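# Move a peeled peach half into the metal bowl

## Task

Take a single peeled peach half that lies on the steel table and set it down inside the metal bowl.

## Robot and tools

Robot: two arms in a physics simulation. left_arm carries a five-finger left hand and right_arm a five-finger right hand. Each arm has a waist, shoulder, elbow and three wrist joints, all with cheap drives that have play. Base poses in the scene frame: left_arm at (-0.015, +0.244, 0) m with quat_wxyz (+1.000, 0, 0, -0.009), and right_arm at (-0.024, -0.252, 0) m with quat_wxyz (+1.000, 0, 0, -0.022). A camera stand is fixed behind the arms. Loose objects may occasionally get a brief shove.

Scene frame: the origin is at table-top height, halfway between the two nominal base spots. +x points out over the table, +z points up, and +y points toward left_arm. Arm names do not match image sides. Reported end_effector_position (m) and end_effector_quat_wxyz are in this frame. They can be off by a few cm, more at long reach.

Hand point: a spot fixed to the palm, about 0.15 m out from the wrist flange along the fingers and 0.05 m in front of the palm. Its +z runs along the straight fingers, which reach 0.06-0.07 m past it. Its +y points out of the palm, and the finger centre lines sit 0.06 m behind it along -y. On the right hand +x points across the palm away from the thumb. On the left hand +x points toward the thumb. A rigid bracket on the little-finger side of the wrist can strike things.

A row has 28 numbers, each in [-1, 1], and both arms always appear. The first 14 are left_arm: dx, dy, dz, rx, ry, rz, then thumb_turn, thumb_bend, index, middle, ring, little, force_limit, speed. The next 14 are right_arm in the same order. The six pose numbers are an offset, not a pose. They count from that arm's Hand target as it was when the action (or move) began, and they run along that Hand target's own axes. A value of 1.0 means 0.6 m or 180 degrees, and rx, ry, rz form one rotation vector. Sending all six as 0 re-requests the current Hand target. Sending the same offset twice moves the arm twice.

The six hand motor numbers are absolute targets, not offsets. -1 means open (thumb beside the palm, digits straight) and +1 means closed (thumb opposite the fingers, digits curled). force_limit runs linearly from about 0 N at -1 to 10 N at +1, and to 15 N for the two thumb motors. speed rises from almost zero at -1 to full at +0.48 and stays full up to +1. Full speed covers a finger's whole travel in 0.49 s. Each hand has eight numbers, and none of them means "no change". To keep a hand as it is, repeat the eight numbers last sent for it. If nothing has been sent for that hand yet, send its hand_measured values, then hand_force_limit, then hand_speed.

A hand with its thumb turned in front of the palm can close on things about 0.035-0.065 m thick, and on handles down to about 0.025 m. For a soft grip, close at speed -0.94 or slower. A motor only starts when its target changes by 0.002 or more. To grip harder, raise force_limit and also send a more-closed target. Check for a lost grip with hand_load_n, which drops near 0 when the grip is lost.

Tools:
- execute_actions(actions, cameras): actions is a list of actions. Each action is up to 15 rows, one row per 1/30 s step, and covers 0.5 s. A short action holds its last row for the rest of the action. Every row is measured from the action's start pose, not from the row before. It returns the state, and images only if actions is empty or cameras is given.
- move(target, speed, blend, blocking, cameras): target is one 28-number row, or a list of up to 15 rows. All offsets in the list count from the same starting Hand targets. Each hand point travels a straight line there. speed is in m/s, from 0.002 to 4.3, default 0.25, and turns are limited to 2x that in rad/s. blend is a corner radius in m, and 0 means stop at each target. With blocking=false the move returns early and keeps running. Paths last 0.5-10 s and do not avoid obstacles. The result adds a move: line, for example done, off_target, moving, held or fault, plus the limits that acted.
- wait(seconds 0-10): holds the last commands and lets any running move continue.
- stop: brakes a running move.
- zoom_image(camera, region [x0,y0,x1,y1] px, at most 504x504): shows a closer view of a recent image.
- show_instructions: shows the reference images.
- finished_scene(scene=1): ends the scene for good.

Cameras: cam_head_left, cam_head_right and cam_high are 896x504. cam_left_wrist and cam_right_wrist are 672x504.

Result lines: Hand target is the last commanded pose after clipping, and the next offsets count from it. hand_measured, hand_stopped_by (moving, target, force, stalled, fault) and hand_load_n (N at the fingertip, positive when pushed open) each list six values in motor order. Joint torques include gravity. Motor temperatures and MOTOR HOT or OVER-TEMPERATURE FAULT lines warn of overheating. At 100 °C an arm goes limp for 30-60 s or more.

Behaviour to expect: the hand often comes to rest 1-3 cm short of the command, sometimes 5 cm, mostly low. Waiting does not close that gap. The next command does, or you can send the missing distance as an offset. Each step, the commanded orientation is clipped to within 40 degrees of the current orientation. Small turns can shift the hand point a lot.

Things to avoid: dropping the peach or letting it fall off the table. Fast or hard contact with the table, the bowl or the other arm; any moderate press between the hands can fail the scene. Excess finger force. Paths close to an arm's own base, and fully straightened arms. Long holding or pushing against something that cannot give, which heats the motors.

Each tool is called by a JSON object that holds its "op" and its "data", one argument or row to a line.

Reference images:

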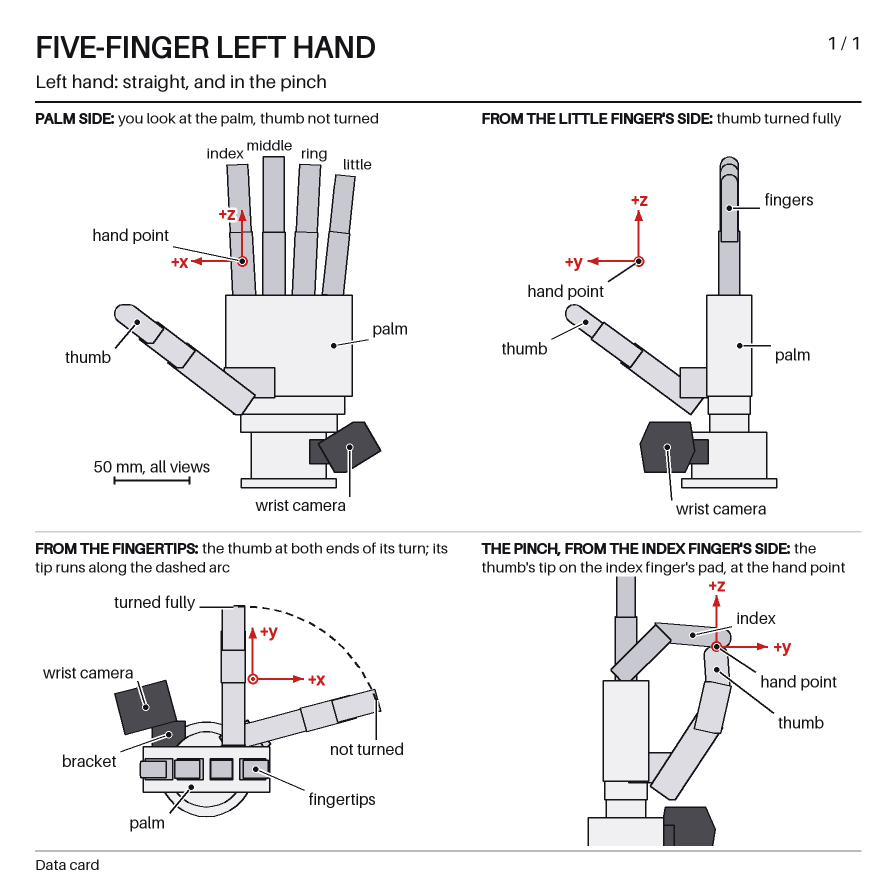

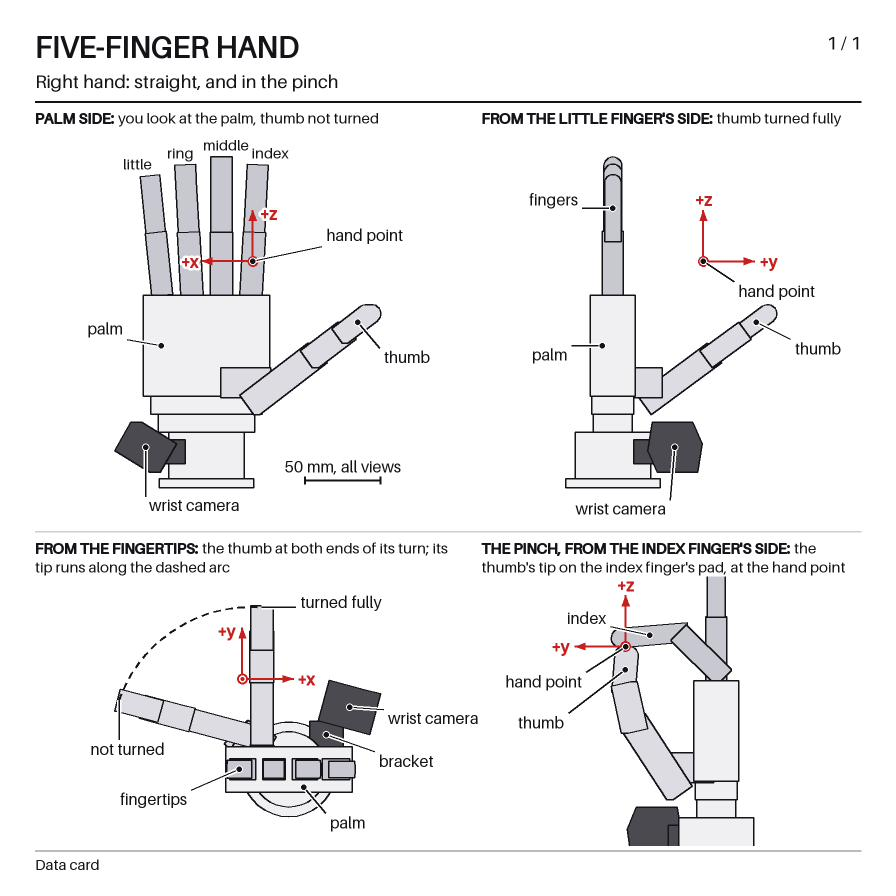

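## Session

{"op": "execute_actions", "data": {
  "actions": []
}}

Scene clock: 0.00 s.
left_arm: end_effector_position=(+0.5427, +0.2027, +0.2817) hand_measured=(-1.000, -1.000, -1.000, -1.000, -1.000, -1.000) hand_load_n=(+0.0, +0.0, +0.0, +0.0, +0.0, +0.0) hand_stopped_by=(target, target, target, target, target, target) hand_force_limit=0.00 hand_speed=-0.80 end_effector_quat_wxyz=(+0.459, -0.112, +0.802, -0.366) | right_arm: end_effector_position=(+0.6472, -0.3688, +0.1533) hand_measured=(-1.000, -1.000, -1.000, -1.000, -1.000, -1.000) hand_load_n=(+0.0, +0.0, +0.0, +0.0, +0.0, +0.0) hand_stopped_by=(target, target, target, target, target, target) hand_force_limit=0.00 hand_speed=-0.80 end_effector_quat_wxyz=(-0.210, +0.719, -0.582, +0.316)
Joint positions: left_arm=[0.083 1.245 1.034 -0.165 0.565 0.967] | right_arm=[-0.158 1.794 1.547 -0.548 -0.076 -0.382]
Joint velocities: within noise
Joint torques (N m): no reading
Motor temperatures (°C): left_arm=[34 26 29 32 28 28] | right_arm=[31 30 31 28 34 27]
Heat: left arm: hottest waist 34 °C; right arm: hottest wrist yaw 34 °C.
Hand target: left_arm +0.5500, +0.2022, +0.3010; +0.474, -0.101, +0.793, -0.369 | right_arm +0.6599, -0.3709, +0.1729; -0.221, +0.715, -0.573, +0.334

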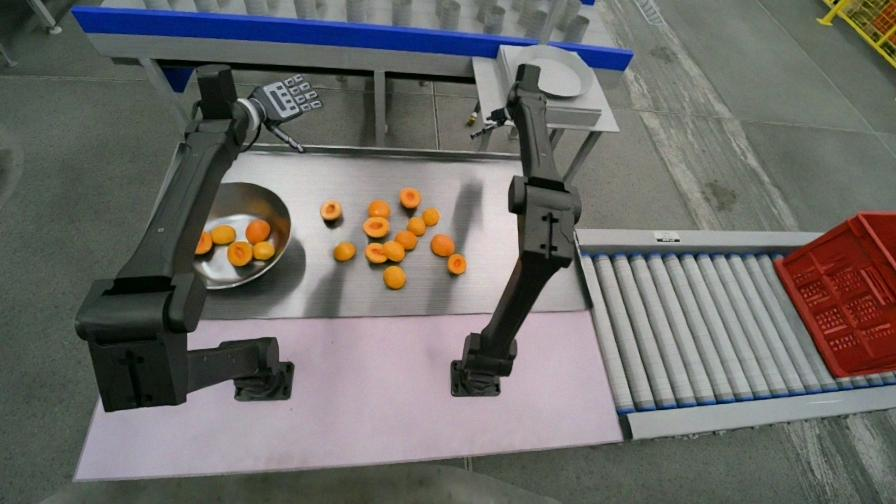

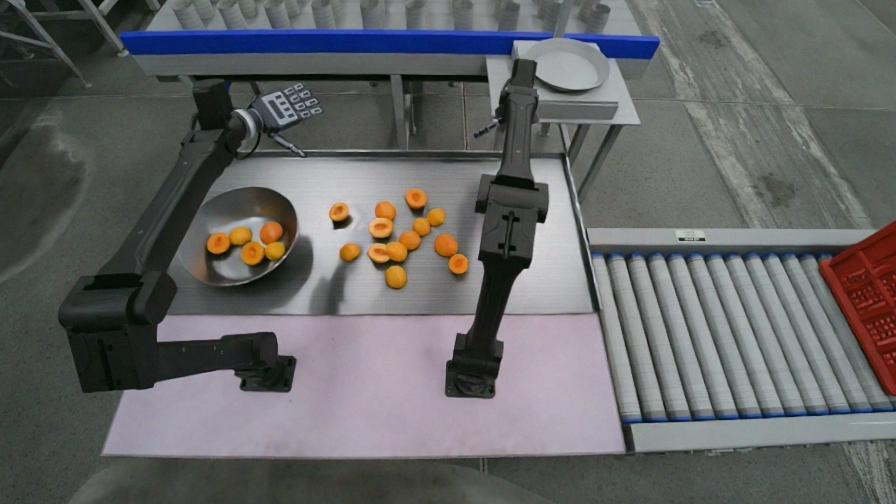

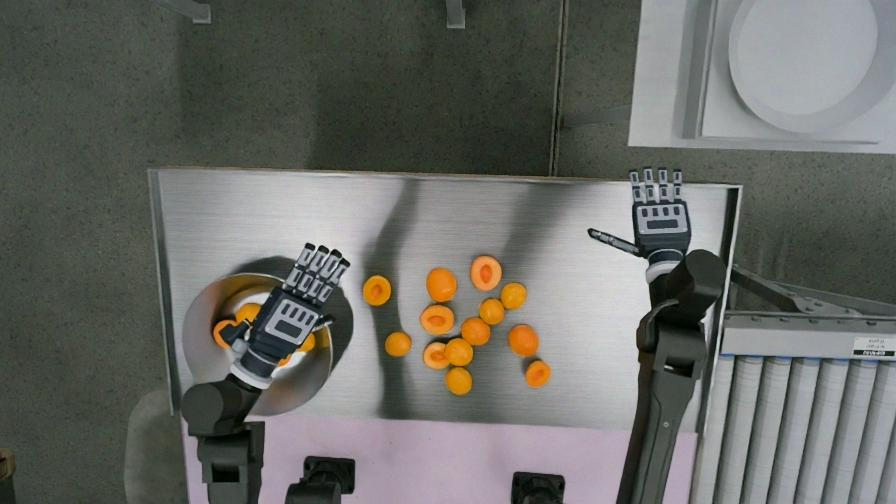

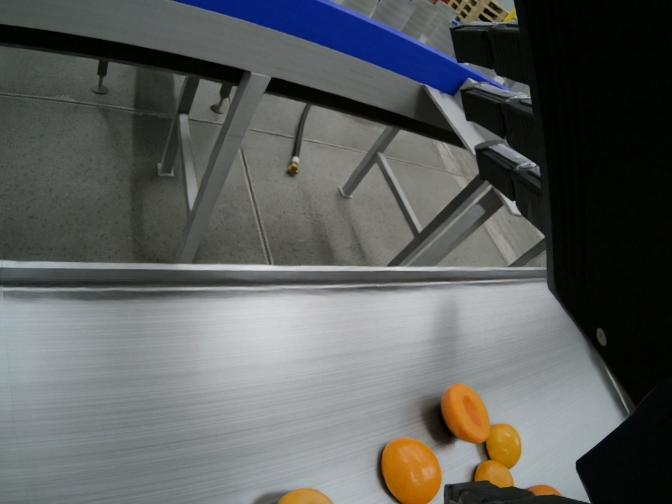

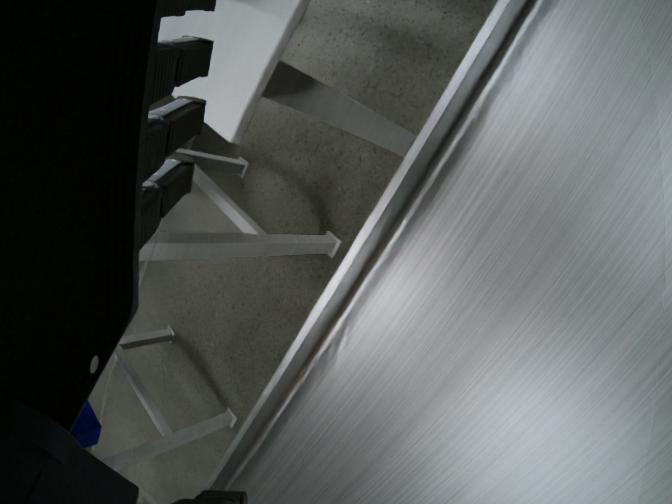

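{"op": "zoom_image", "data": {
  "camera": "cam_high",
  "region": [340, 230, 580, 410]
}}

{"op": "zoom_image", "data": {
  "camera": "cam_head_left",
  "region": [180, 170, 480, 310]
}}

{"op": "zoom_image", "data": {
  "camera": "cam_head_right",
  "region": [180, 170, 480, 310]
}}

Scaled by 2.100 from the camera's 896x504 image, which has a finer 1280x720 frame.

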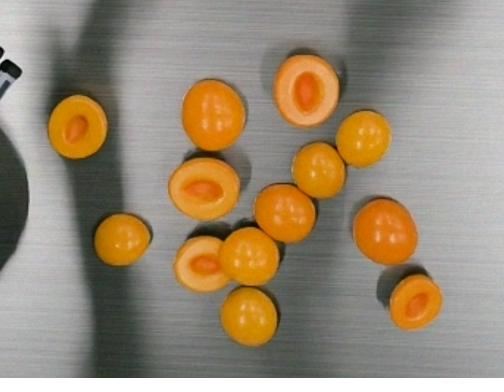

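Scaled by 1.680 from the camera's 896x504 image, which has a finer 1280x720 frame.

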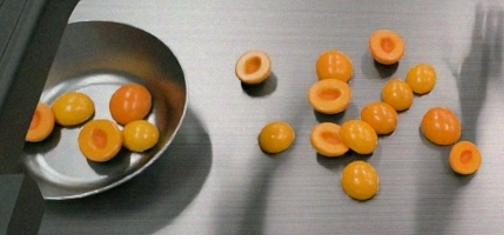

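Scaled by 1.680 from the camera's 896x504 image, which has a finer 1280x720 frame.

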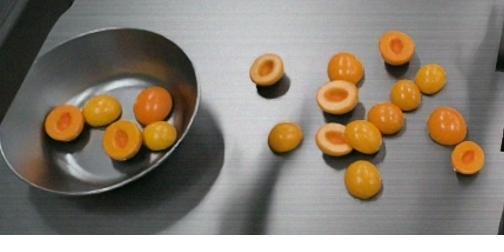

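{"op": "move", "data": {
  "target": [0.281,-0.008,-0.060,-0.241,-0.243,-0.387,1,-1,-0.65,-0.65,-1,-1,0,0,0,0,0,0,0,0,-1,-1,-1,-1,-1,-1,0,-0.8],
  "speed": 0.3,
  "cameras": ["all"]
}}

Scene clock: 137.40 s.
left_arm: end_effector_position=(+0.4132, +0.1371, +0.1746) hand_measured=(+1.000, -1.000, -0.650, -0.650, -1.000, -1.000) hand_load_n=(+0.0, +0.0, +0.0, +0.0, +0.0, +0.0) hand_stopped_by=(target, target, target, target, target, target) hand_force_limit=0.00 hand_speed=0.00 end_effector_quat_wxyz=(-0.358, +0.784, -0.470, +0.190) | right_arm: end_effector_position=(+0.6472, -0.3688, +0.1533) hand_measured=(-1.000, -1.000, -1.000, -1.000, -1.000, -1.000) hand_load_n=(+0.0, +0.0, +0.0, +0.0, +0.0, +0.0) hand_stopped_by=(target, target, target, target, target, target) hand_force_limit=0.00 hand_speed=-0.80 end_effector_quat_wxyz=(-0.210, +0.719, -0.582, +0.316)
Joint positions: left_arm=[-0.376 1.187 0.937 -0.742 -0.639 -0.688] | right_arm=[-0.158 1.794 1.547 -0.548 -0.076 -0.382]
Joint torques (N m): left_arm=[-1.08 -8.06 13.63 0.72 -0.66 -0.02] | right_arm=[1.03 -22.07 10.29 2 -0.06 -0.03]
Motor temperatures (°C): left_arm=[34 27 37 31 28 28] | right_arm=[30 36 42 28 32 27]
Heat: left arm: hottest elbow 37 °C; right arm: hottest elbow 42 °C.
Hand target: left_arm +0.4300, +0.1305, +0.2000; -0.363, +0.787, -0.454, +0.209 | right_arm +0.6599, -0.3709, +0.1729; -0.221, +0.715, -0.573, +0.334
Off the commanded pose: left_arm 0.031 m, 3 deg | right_arm 0.023 m, 3 deg.
move: off_target (left_arm, right_arm)

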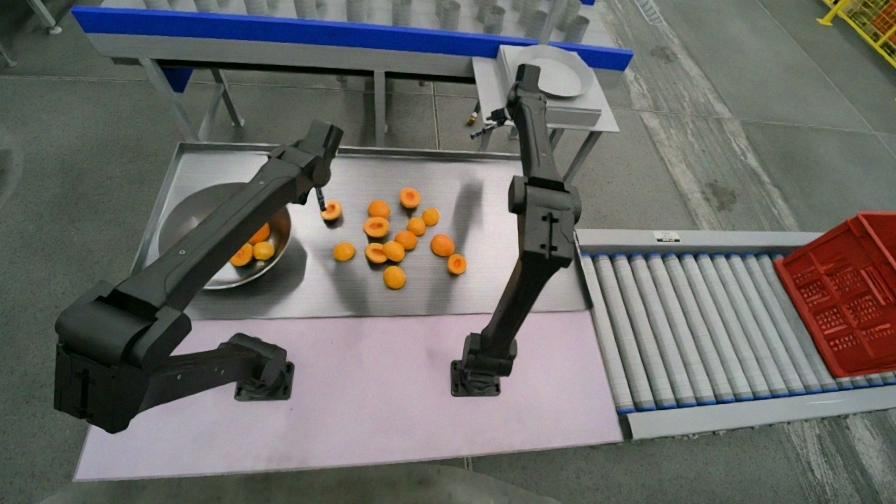

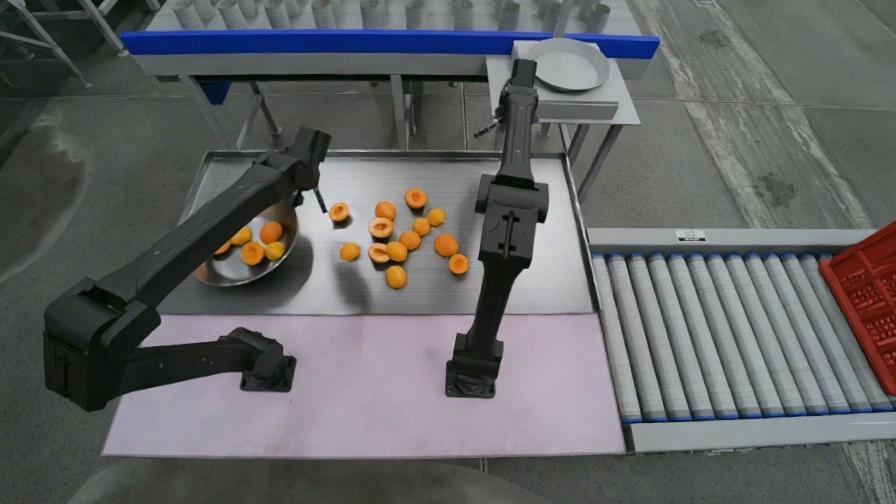

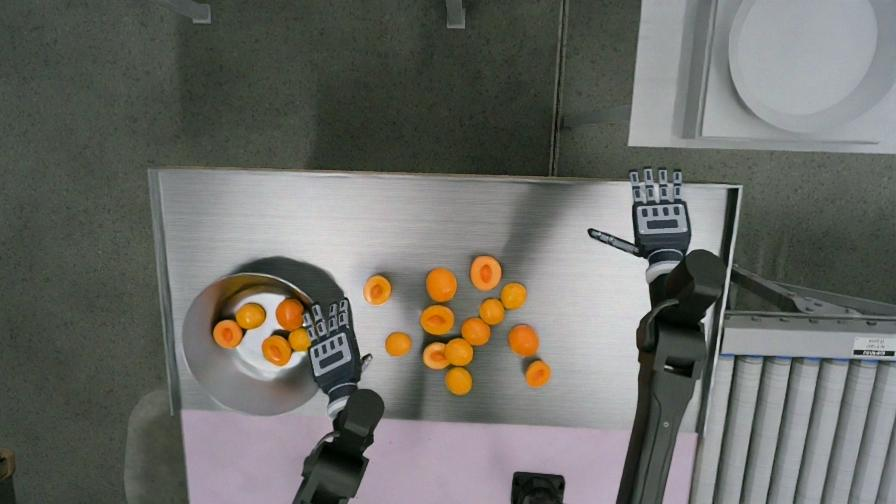

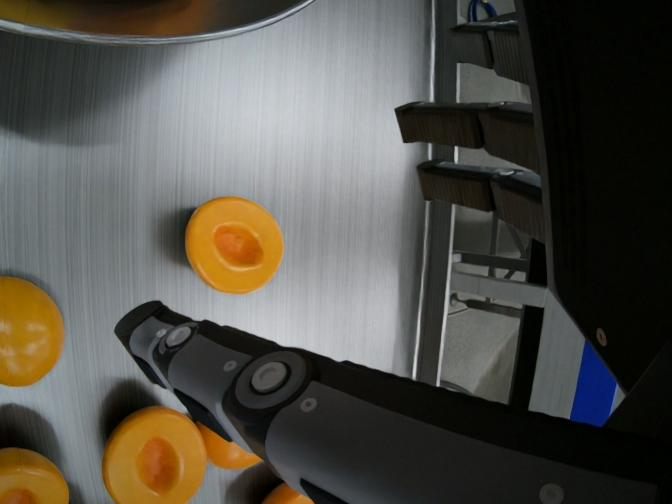

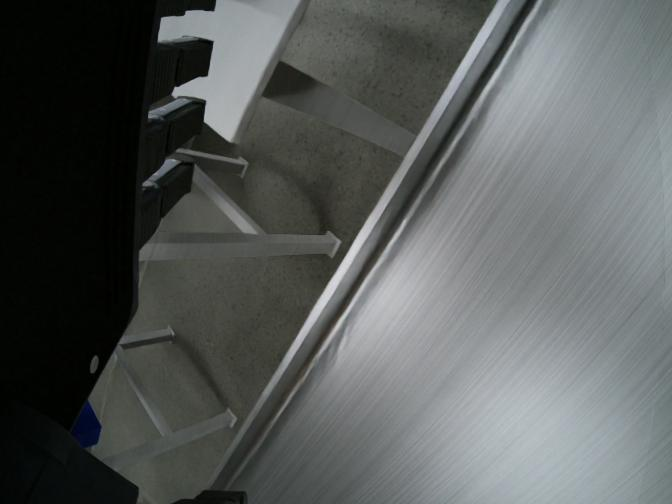

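{"op": "move", "data": {
  "target": [0.0805,0.049,0.135,0,0,0,1,-1,-0.65,-0.65,-1,-1,0,0,0,0,0,0,0,0,-1,-1,-1,-1,-1,-1,0,-0.8],
  "speed": 0.25,
  "cameras": ["all"]
}}

Scene clock: 177.30 s.
left_arm: end_effector_position=(+0.4600, +0.1176, +0.0978) hand_measured=(+1.000, -1.000, -0.650, -0.650, -1.000, -1.000) hand_load_n=(+0.0, +0.0, -0.5, +0.0, +0.0, +0.0) hand_stopped_by=(target, target, target, target, target, target) hand_force_limit=0.00 hand_speed=0.00 end_effector_quat_wxyz=(-0.355, +0.785, -0.478, +0.172) | right_arm: end_effector_position=(+0.6472, -0.3688, +0.1533) hand_measured=(-1.000, -1.000, -1.000, -1.000, -1.000, -1.000) hand_load_n=(-0.5, +0.0, +0.0, +0.0, -0.5, +0.0) hand_stopped_by=(target, target, target, target, target, target) hand_force_limit=0.00 hand_speed=-0.80 end_effector_quat_wxyz=(-0.210, +0.719, -0.582, +0.316)
Joint positions: left_arm=[-0.376 1.425 0.951 -0.559 -0.639 -0.688] | right_arm=[-0.158 1.794 1.547 -0.548 -0.076 -0.382]
Joint torques (N m): left_arm=[-0.15 -11.34 12.46 2.84 -0.45 0.07] | right_arm=[1.03 -22.18 10.26 2.04 -0.05 -0.04]
Heat: left arm: hottest elbow 41 °C; right arm: hottest elbow 43 °C.
Hand target: left_arm +0.4909, +0.1100, +0.1249; -0.363, +0.787, -0.454, +0.209 | right_arm +0.6599, -0.3709, +0.1729; -0.221, +0.715, -0.573, +0.334
Off the commanded pose: left_arm 0.042 m, 5 deg | right_arm 0.023 m, 3 deg.
move: off_target (left_arm, right_arm)

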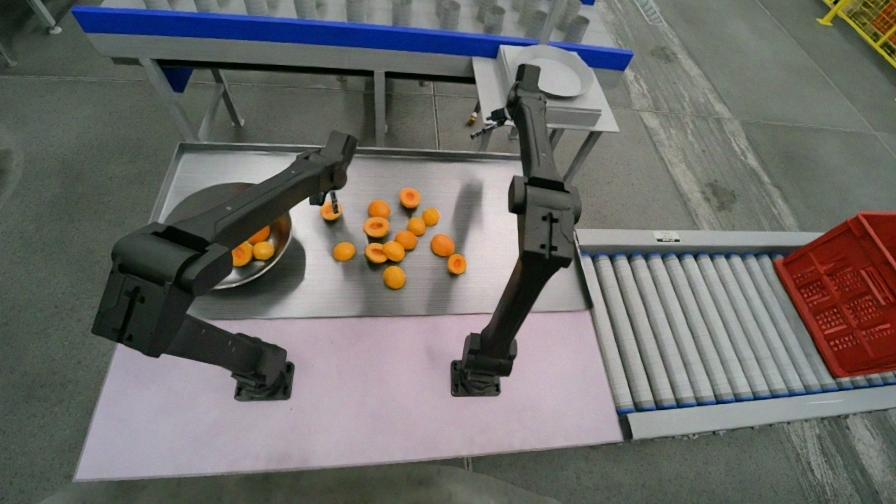

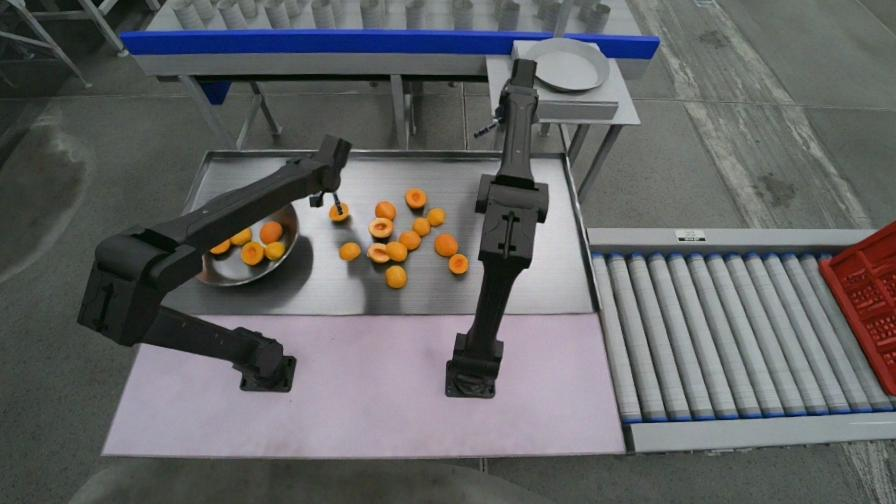

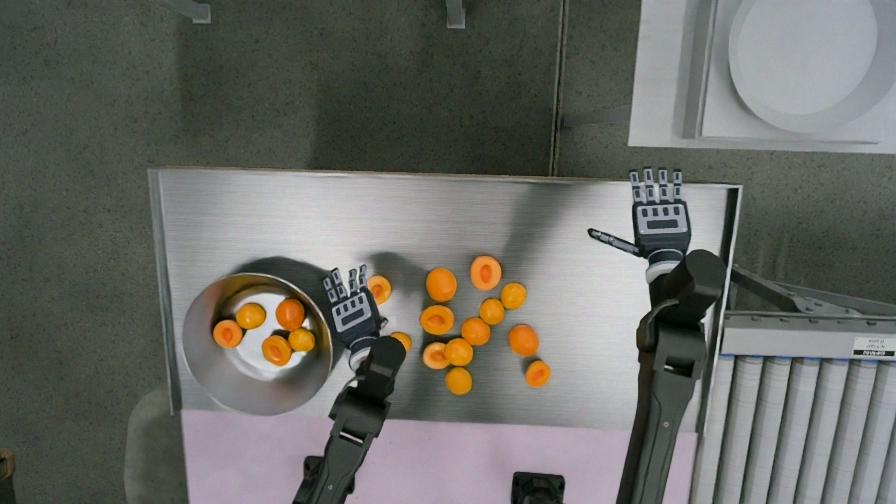

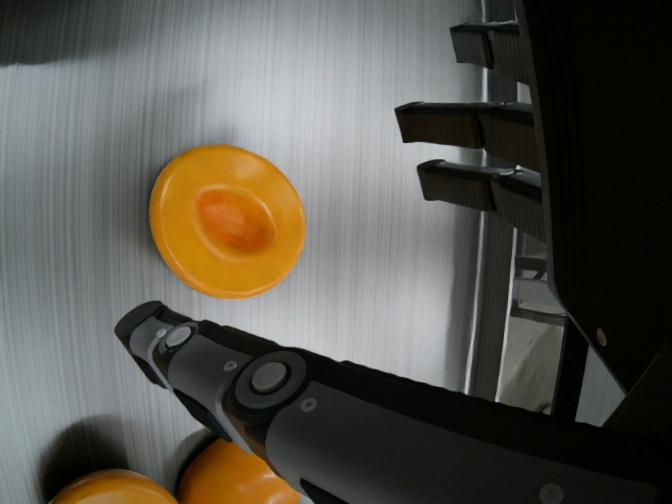

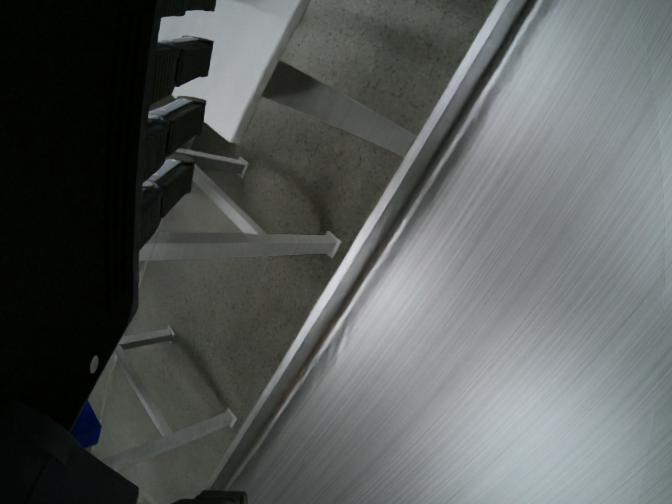

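{"op": "move", "data": {
  "target": [0.0195,0.038,0.0327,0,0,0,1,-1,-0.65,-0.65,-1,-1,0,0,0,0,0,0,0,0,-1,-1,-1,-1,-1,-1,0,-0.8],
  "speed": 0.1,
  "cameras": ["cam_head_right", "cam_high", "cam_left_wrist"]
}}

Scene clock: 271.00 s.
left_arm: end_effector_position=(+0.4742, +0.1122, +0.0781) hand_measured=(+1.000, -1.000, -0.650, -0.650, -1.000, -1.000) hand_load_n=(+0.0, +0.0, +0.0, +0.0, +0.0, +0.0) hand_stopped_by=(target, target, target, target, target, target) hand_force_limit=0.00 hand_speed=0.00 end_effector_quat_wxyz=(-0.356, +0.786, -0.473, +0.178) | right_arm: end_effector_position=(+0.6472, -0.3688, +0.1533) hand_measured=(-1.000, -1.000, -1.000, -1.000, -1.000, -1.000) hand_load_n=(+0.0, +0.0, +0.0, +0.0, +0.0, +0.0) hand_stopped_by=(target, target, target, target, target, target) hand_force_limit=0.00 hand_speed=-0.80 end_effector_quat_wxyz=(-0.210, +0.719, -0.582, +0.316)
Joint positions: left_arm=[-0.376 1.485 0.951 -0.487 -0.642 -0.694] | right_arm=[-0.158 1.794 1.547 -0.548 -0.076 -0.382]
Joint torques (N m): left_arm=[-1.08 -11.63 10.85 2.85 -0.66 -0.02] | right_arm=[1.08 -22.07 10.28 2.03 -0.05 -0.04]
Motor temperatures (°C): left_arm=[33 27 43 30 28 28] | right_arm=[30 37 44 28 31 27]
Heat: left arm: hottest elbow 43 °C; right arm: hottest elbow 44 °C.
Hand target: left_arm +0.4968, +0.0999, +0.0948; -0.363, +0.787, -0.454, +0.209 | right_arm +0.6599, -0.3709, +0.1729; -0.221, +0.715, -0.573, +0.334
Off the commanded pose: left_arm 0.031 m, 4 deg | right_arm 0.023 m, 3 deg.
move: off_target (left_arm, right_arm)
Images, in order (width x height): cam_head_right 896x504, cam_high 896x504, cam_left_wrist 672x504.

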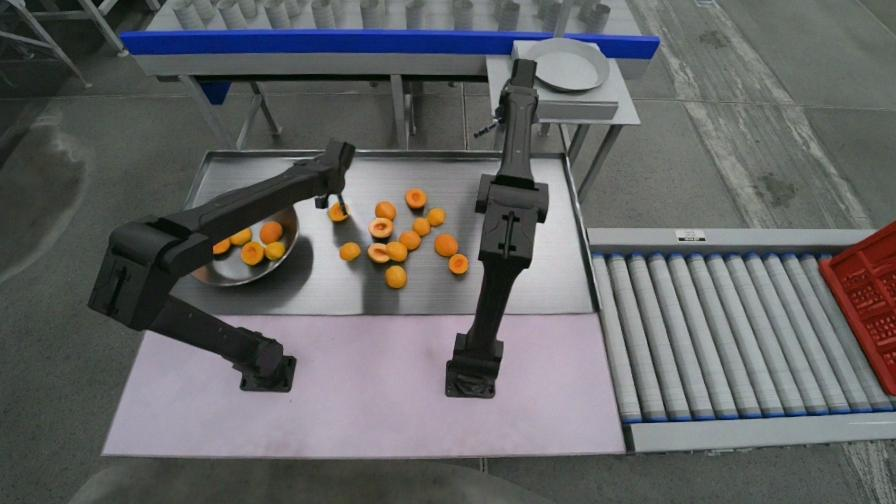

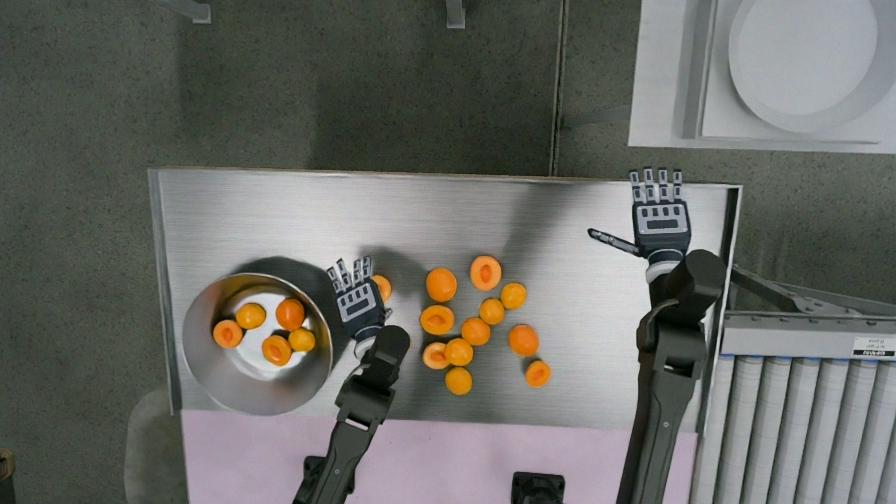

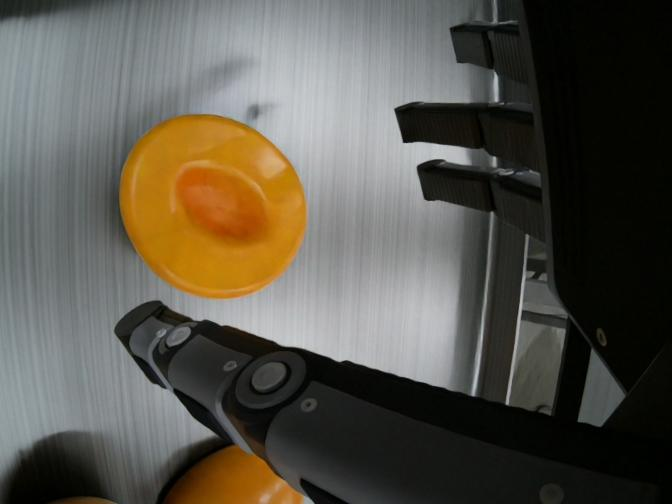

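{"op": "zoom_image", "data": {
  "camera": "cam_head_right",
  "region": [280, 130, 420, 250]
}}

{"op": "zoom_image", "data": {
  "camera": "cam_high",
  "region": [300, 230, 440, 360]
}}

{"op": "zoom_image", "data": {
  "camera": "cam_left_wrist",
  "region": [100, 0, 550, 400]
}}

Scaled by 3.600 from the camera's 896x504 image, which has a finer 1280x720 frame.

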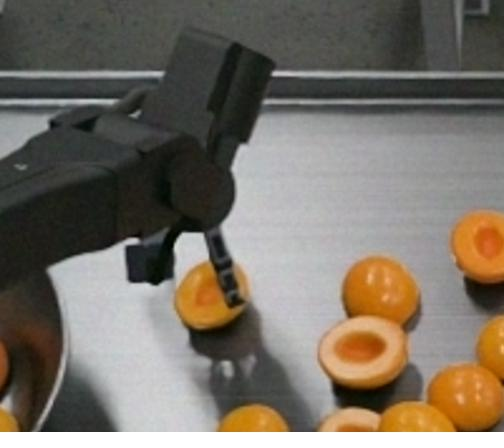

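Scaled by 3.600 from the camera's 896x504 image, which has a finer 1280x720 frame.

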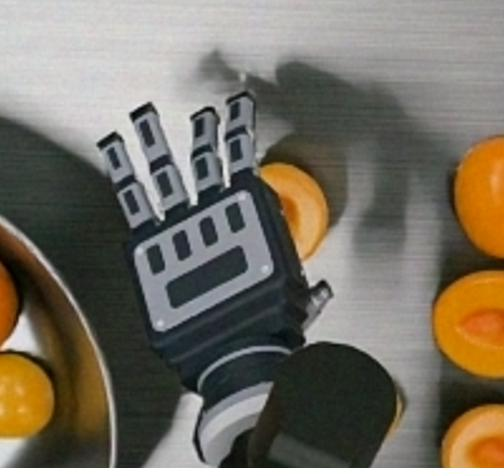

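Scaled by 1.120 from the camera's 672x504 image, which has a finer 960x720 frame.

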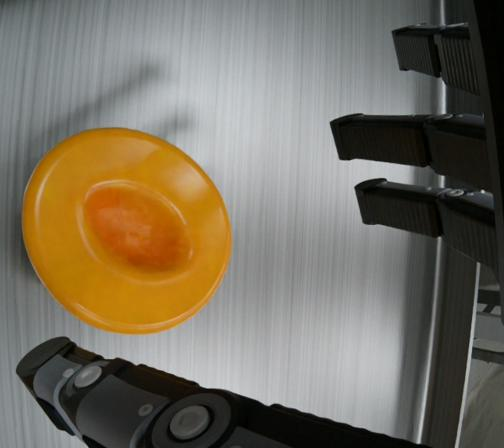

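{"op": "move", "data": {
  "target": [0.0,0.0555,0.0,0,0,0,1,-1,-0.65,-0.65,-1,-1,0,0,0,0,0,0,0,0,-1,-1,-1,-1,-1,-1,0,-0.8],
  "speed": 0.1,
  "cameras": ["cam_head_right", "cam_high", "cam_left_wrist"]
}}

{"op": "zoom_image", "data": {
  "camera": "cam_head_right",
  "region": [280, 130, 420, 250]
}}

{"op": "zoom_image", "data": {
  "camera": "cam_high",
  "region": [300, 230, 440, 360]
}}

Scene clock: 319.23 s.
left_arm: end_effector_position=(+0.4716, +0.0902, +0.0720) hand_measured=(+1.000, -1.000, -0.650, -0.650, -1.000, -1.000) hand_load_n=(+0.0, +0.0, +0.0, +0.0, +0.0, +0.0) hand_stopped_by=(target, target, target, target, target, target) hand_force_limit=0.00 hand_speed=0.00 end_effector_quat_wxyz=(-0.359, +0.783, -0.467, +0.199) | right_arm: end_effector_position=(+0.6472, -0.3688, +0.1533) hand_measured=(-1.000, -1.000, -1.000, -1.000, -1.000, -1.000) hand_load_n=(+0.0, +0.0, +0.0, +0.0, +0.0, +0.0) hand_stopped_by=(target, target, target, target, target, target) hand_force_limit=0.00 hand_speed=-0.80 end_effector_quat_wxyz=(-0.210, +0.719, -0.582, +0.316)
Joint positions: left_arm=[-0.425 1.494 0.93 -0.44 -0.665 -0.737] | right_arm=[-0.158 1.794 1.547 -0.548 -0.076 -0.382]
Joint torques (N m): left_arm=[-0.85 -11.46 7.54 2.91 -0.68 -0.02] | right_arm=[1.14 -22.18 10.25 2.04 -0.04 -0.04]
Heat: left arm: hottest elbow 41 °C; right arm: hottest elbow 44 °C.
Hand target: left_arm +0.4780, +0.0891, +0.0695; -0.363, +0.787, -0.454, +0.209 | right_arm +0.6599, -0.3709, +0.1729; -0.221, +0.715, -0.573, +0.334
Off the commanded pose: left_arm 0.007 m, 2 deg | right_arm 0.023 m, 3 deg.
move: off_target (right_arm)
Images, in order (width x height): cam_head_right 896x504, cam_high 896x504, cam_left_wrist 672x504.

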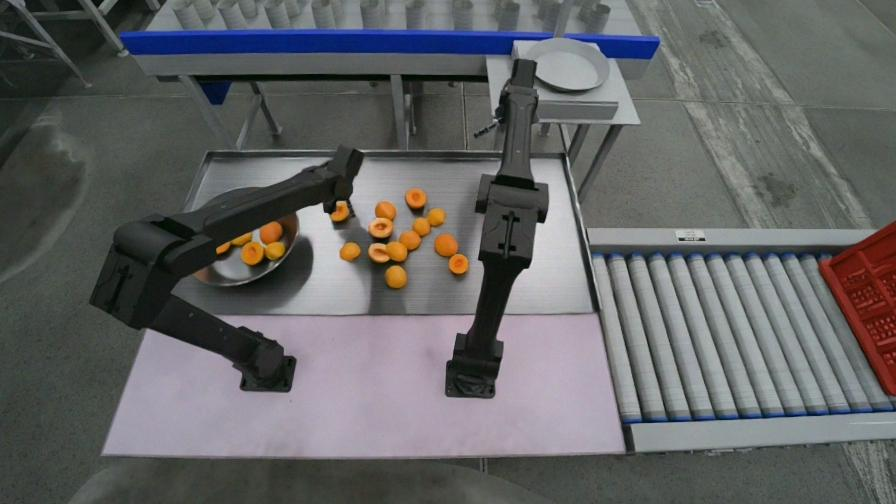

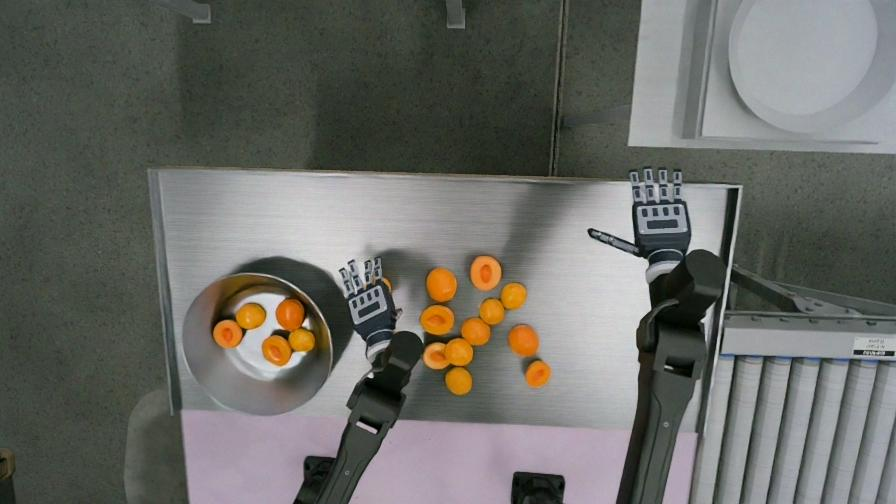

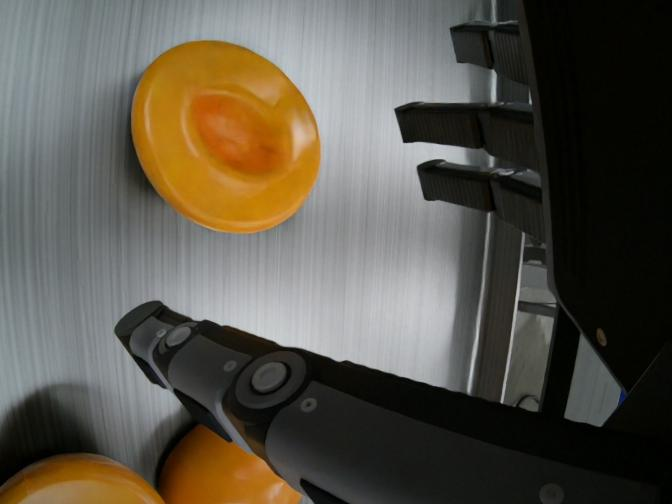

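Scaled by 3.600 from the camera's 896x504 image, which has a finer 1280x720 frame.

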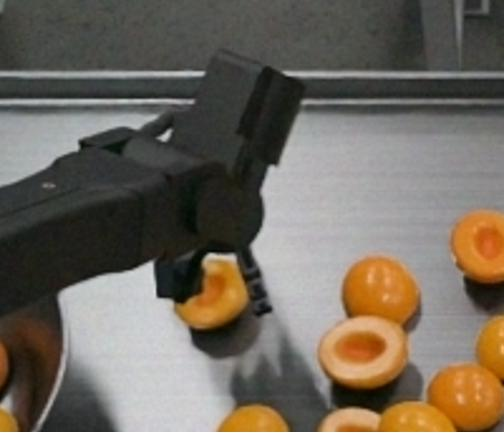

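Scaled by 3.600 from the camera's 896x504 image, which has a finer 1280x720 frame.

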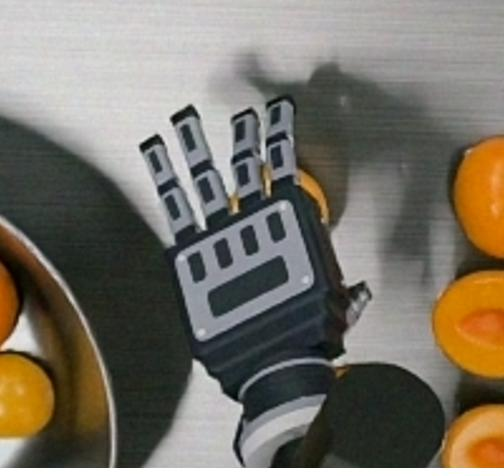

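{"op": "move", "data": {
  "target": [-0.0417,0.0282,-0.001,0,0,0,1,-1,-0.65,-0.65,-1,-1,0,0,0,0,0,0,0,0,-1,-1,-1,-1,-1,-1,0,-0.8],
  "speed": 0.1,
  "cameras": ["cam_head_right", "cam_high", "cam_left_wrist"]
}}

{"op": "zoom_image", "data": {
  "camera": "cam_head_right",
  "region": [280, 130, 420, 250]
}}

{"op": "zoom_image", "data": {
  "camera": "cam_high",
  "region": [300, 230, 440, 360]
}}

Scene clock: 344.13 s.
left_arm: end_effector_position=(+0.4481, +0.1013, +0.0497) hand_measured=(+1.000, -1.000, -0.650, -0.650, -1.000, -1.000) hand_load_n=(+0.0, +0.0, +0.0, +0.0, +0.0, +0.0) hand_stopped_by=(target, target, target, target, target, target) hand_force_limit=0.00 hand_speed=0.00 end_effector_quat_wxyz=(-0.358, +0.783, -0.470, +0.192) | right_arm: end_effector_position=(+0.6472, -0.3688, +0.1533) hand_measured=(-1.000, -1.000, -1.000, -1.000, -1.000, -1.000) hand_load_n=(+0.0, +0.0, +0.0, +0.0, +0.0, +0.0) hand_stopped_by=(target, target, target, target, target, target) hand_force_limit=0.00 hand_speed=-0.80 end_effector_quat_wxyz=(-0.210, +0.719, -0.582, +0.316)
Joint positions: left_arm=[-0.425 1.472 0.841 -0.386 -0.665 -0.737] | right_arm=[-0.158 1.794 1.547 -0.548 -0.076 -0.382]
Joint torques (N m): left_arm=[0.21 -12.57 7.1 2.86 -0.44 0.09] | right_arm=[1.14 -22.12 10.28 2.04 -0.05 -0.04]
Heat: left arm: hottest elbow 40 °C; right arm: hottest elbow 44 °C.
Hand target: left_arm +0.4556, +0.1051, +0.0571; -0.363, +0.787, -0.454, +0.209 | right_arm +0.6599, -0.3709, +0.1729; -0.221, +0.715, -0.573, +0.334
Off the commanded pose: left_arm 0.011 m, 3 deg | right_arm 0.023 m, 3 deg.
move: off_target (left_arm, right_arm)
Images, in order (width x height): cam_head_right 896x504, cam_high 896x504, cam_left_wrist 672x504.

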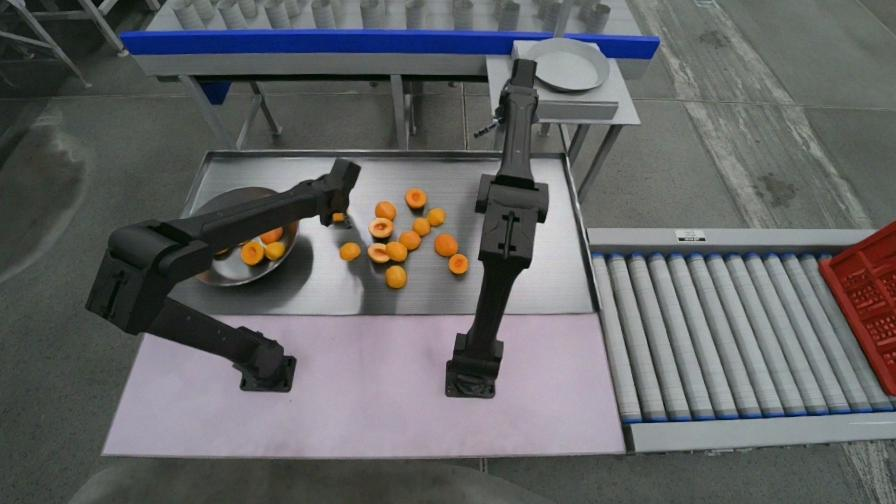

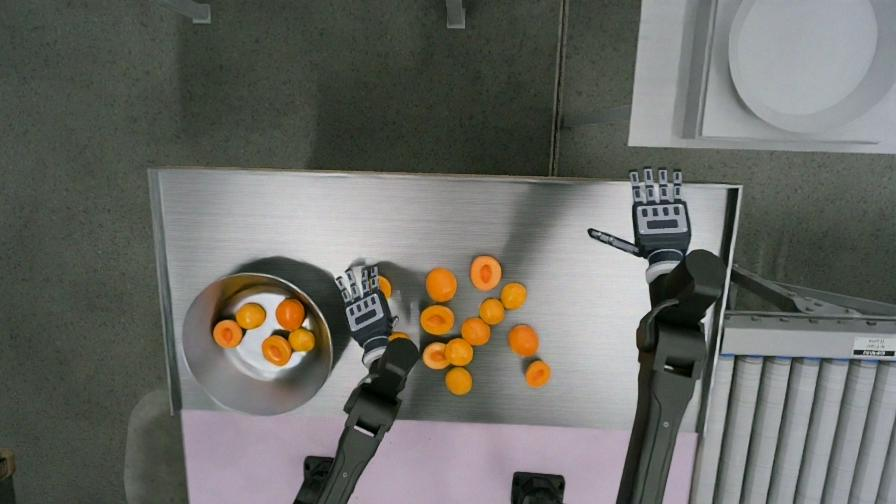

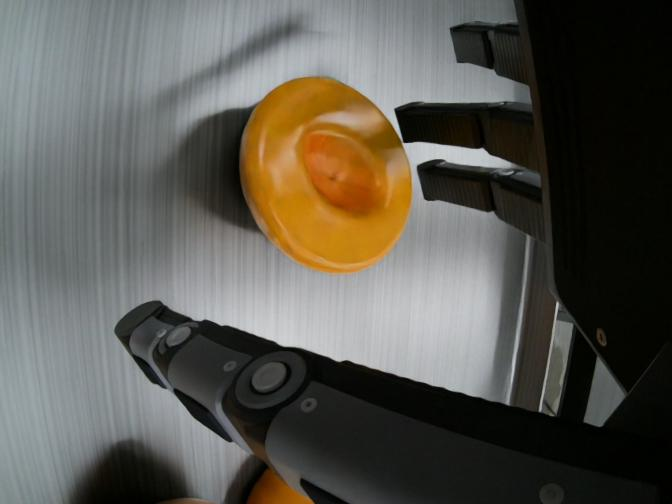

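Scaled by 3.600 from the camera's 896x504 image, which has a finer 1280x720 frame.

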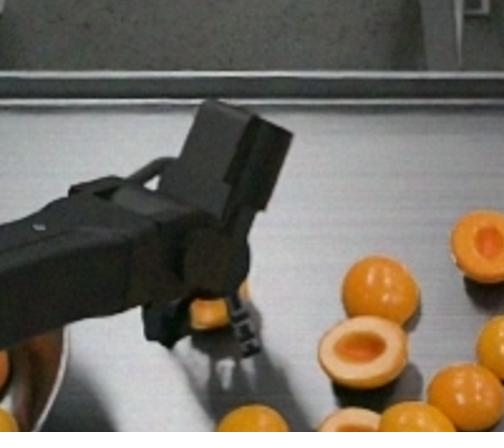

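Scaled by 3.600 from the camera's 896x504 image, which has a finer 1280x720 frame.

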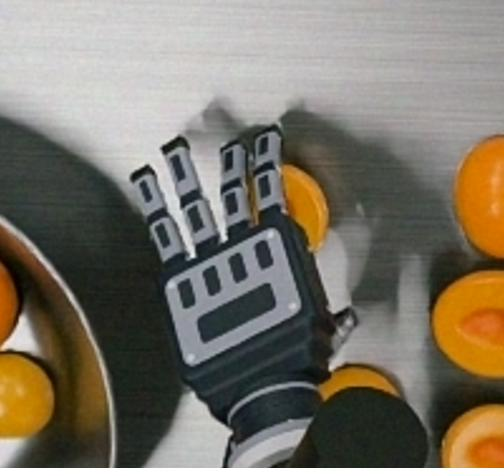

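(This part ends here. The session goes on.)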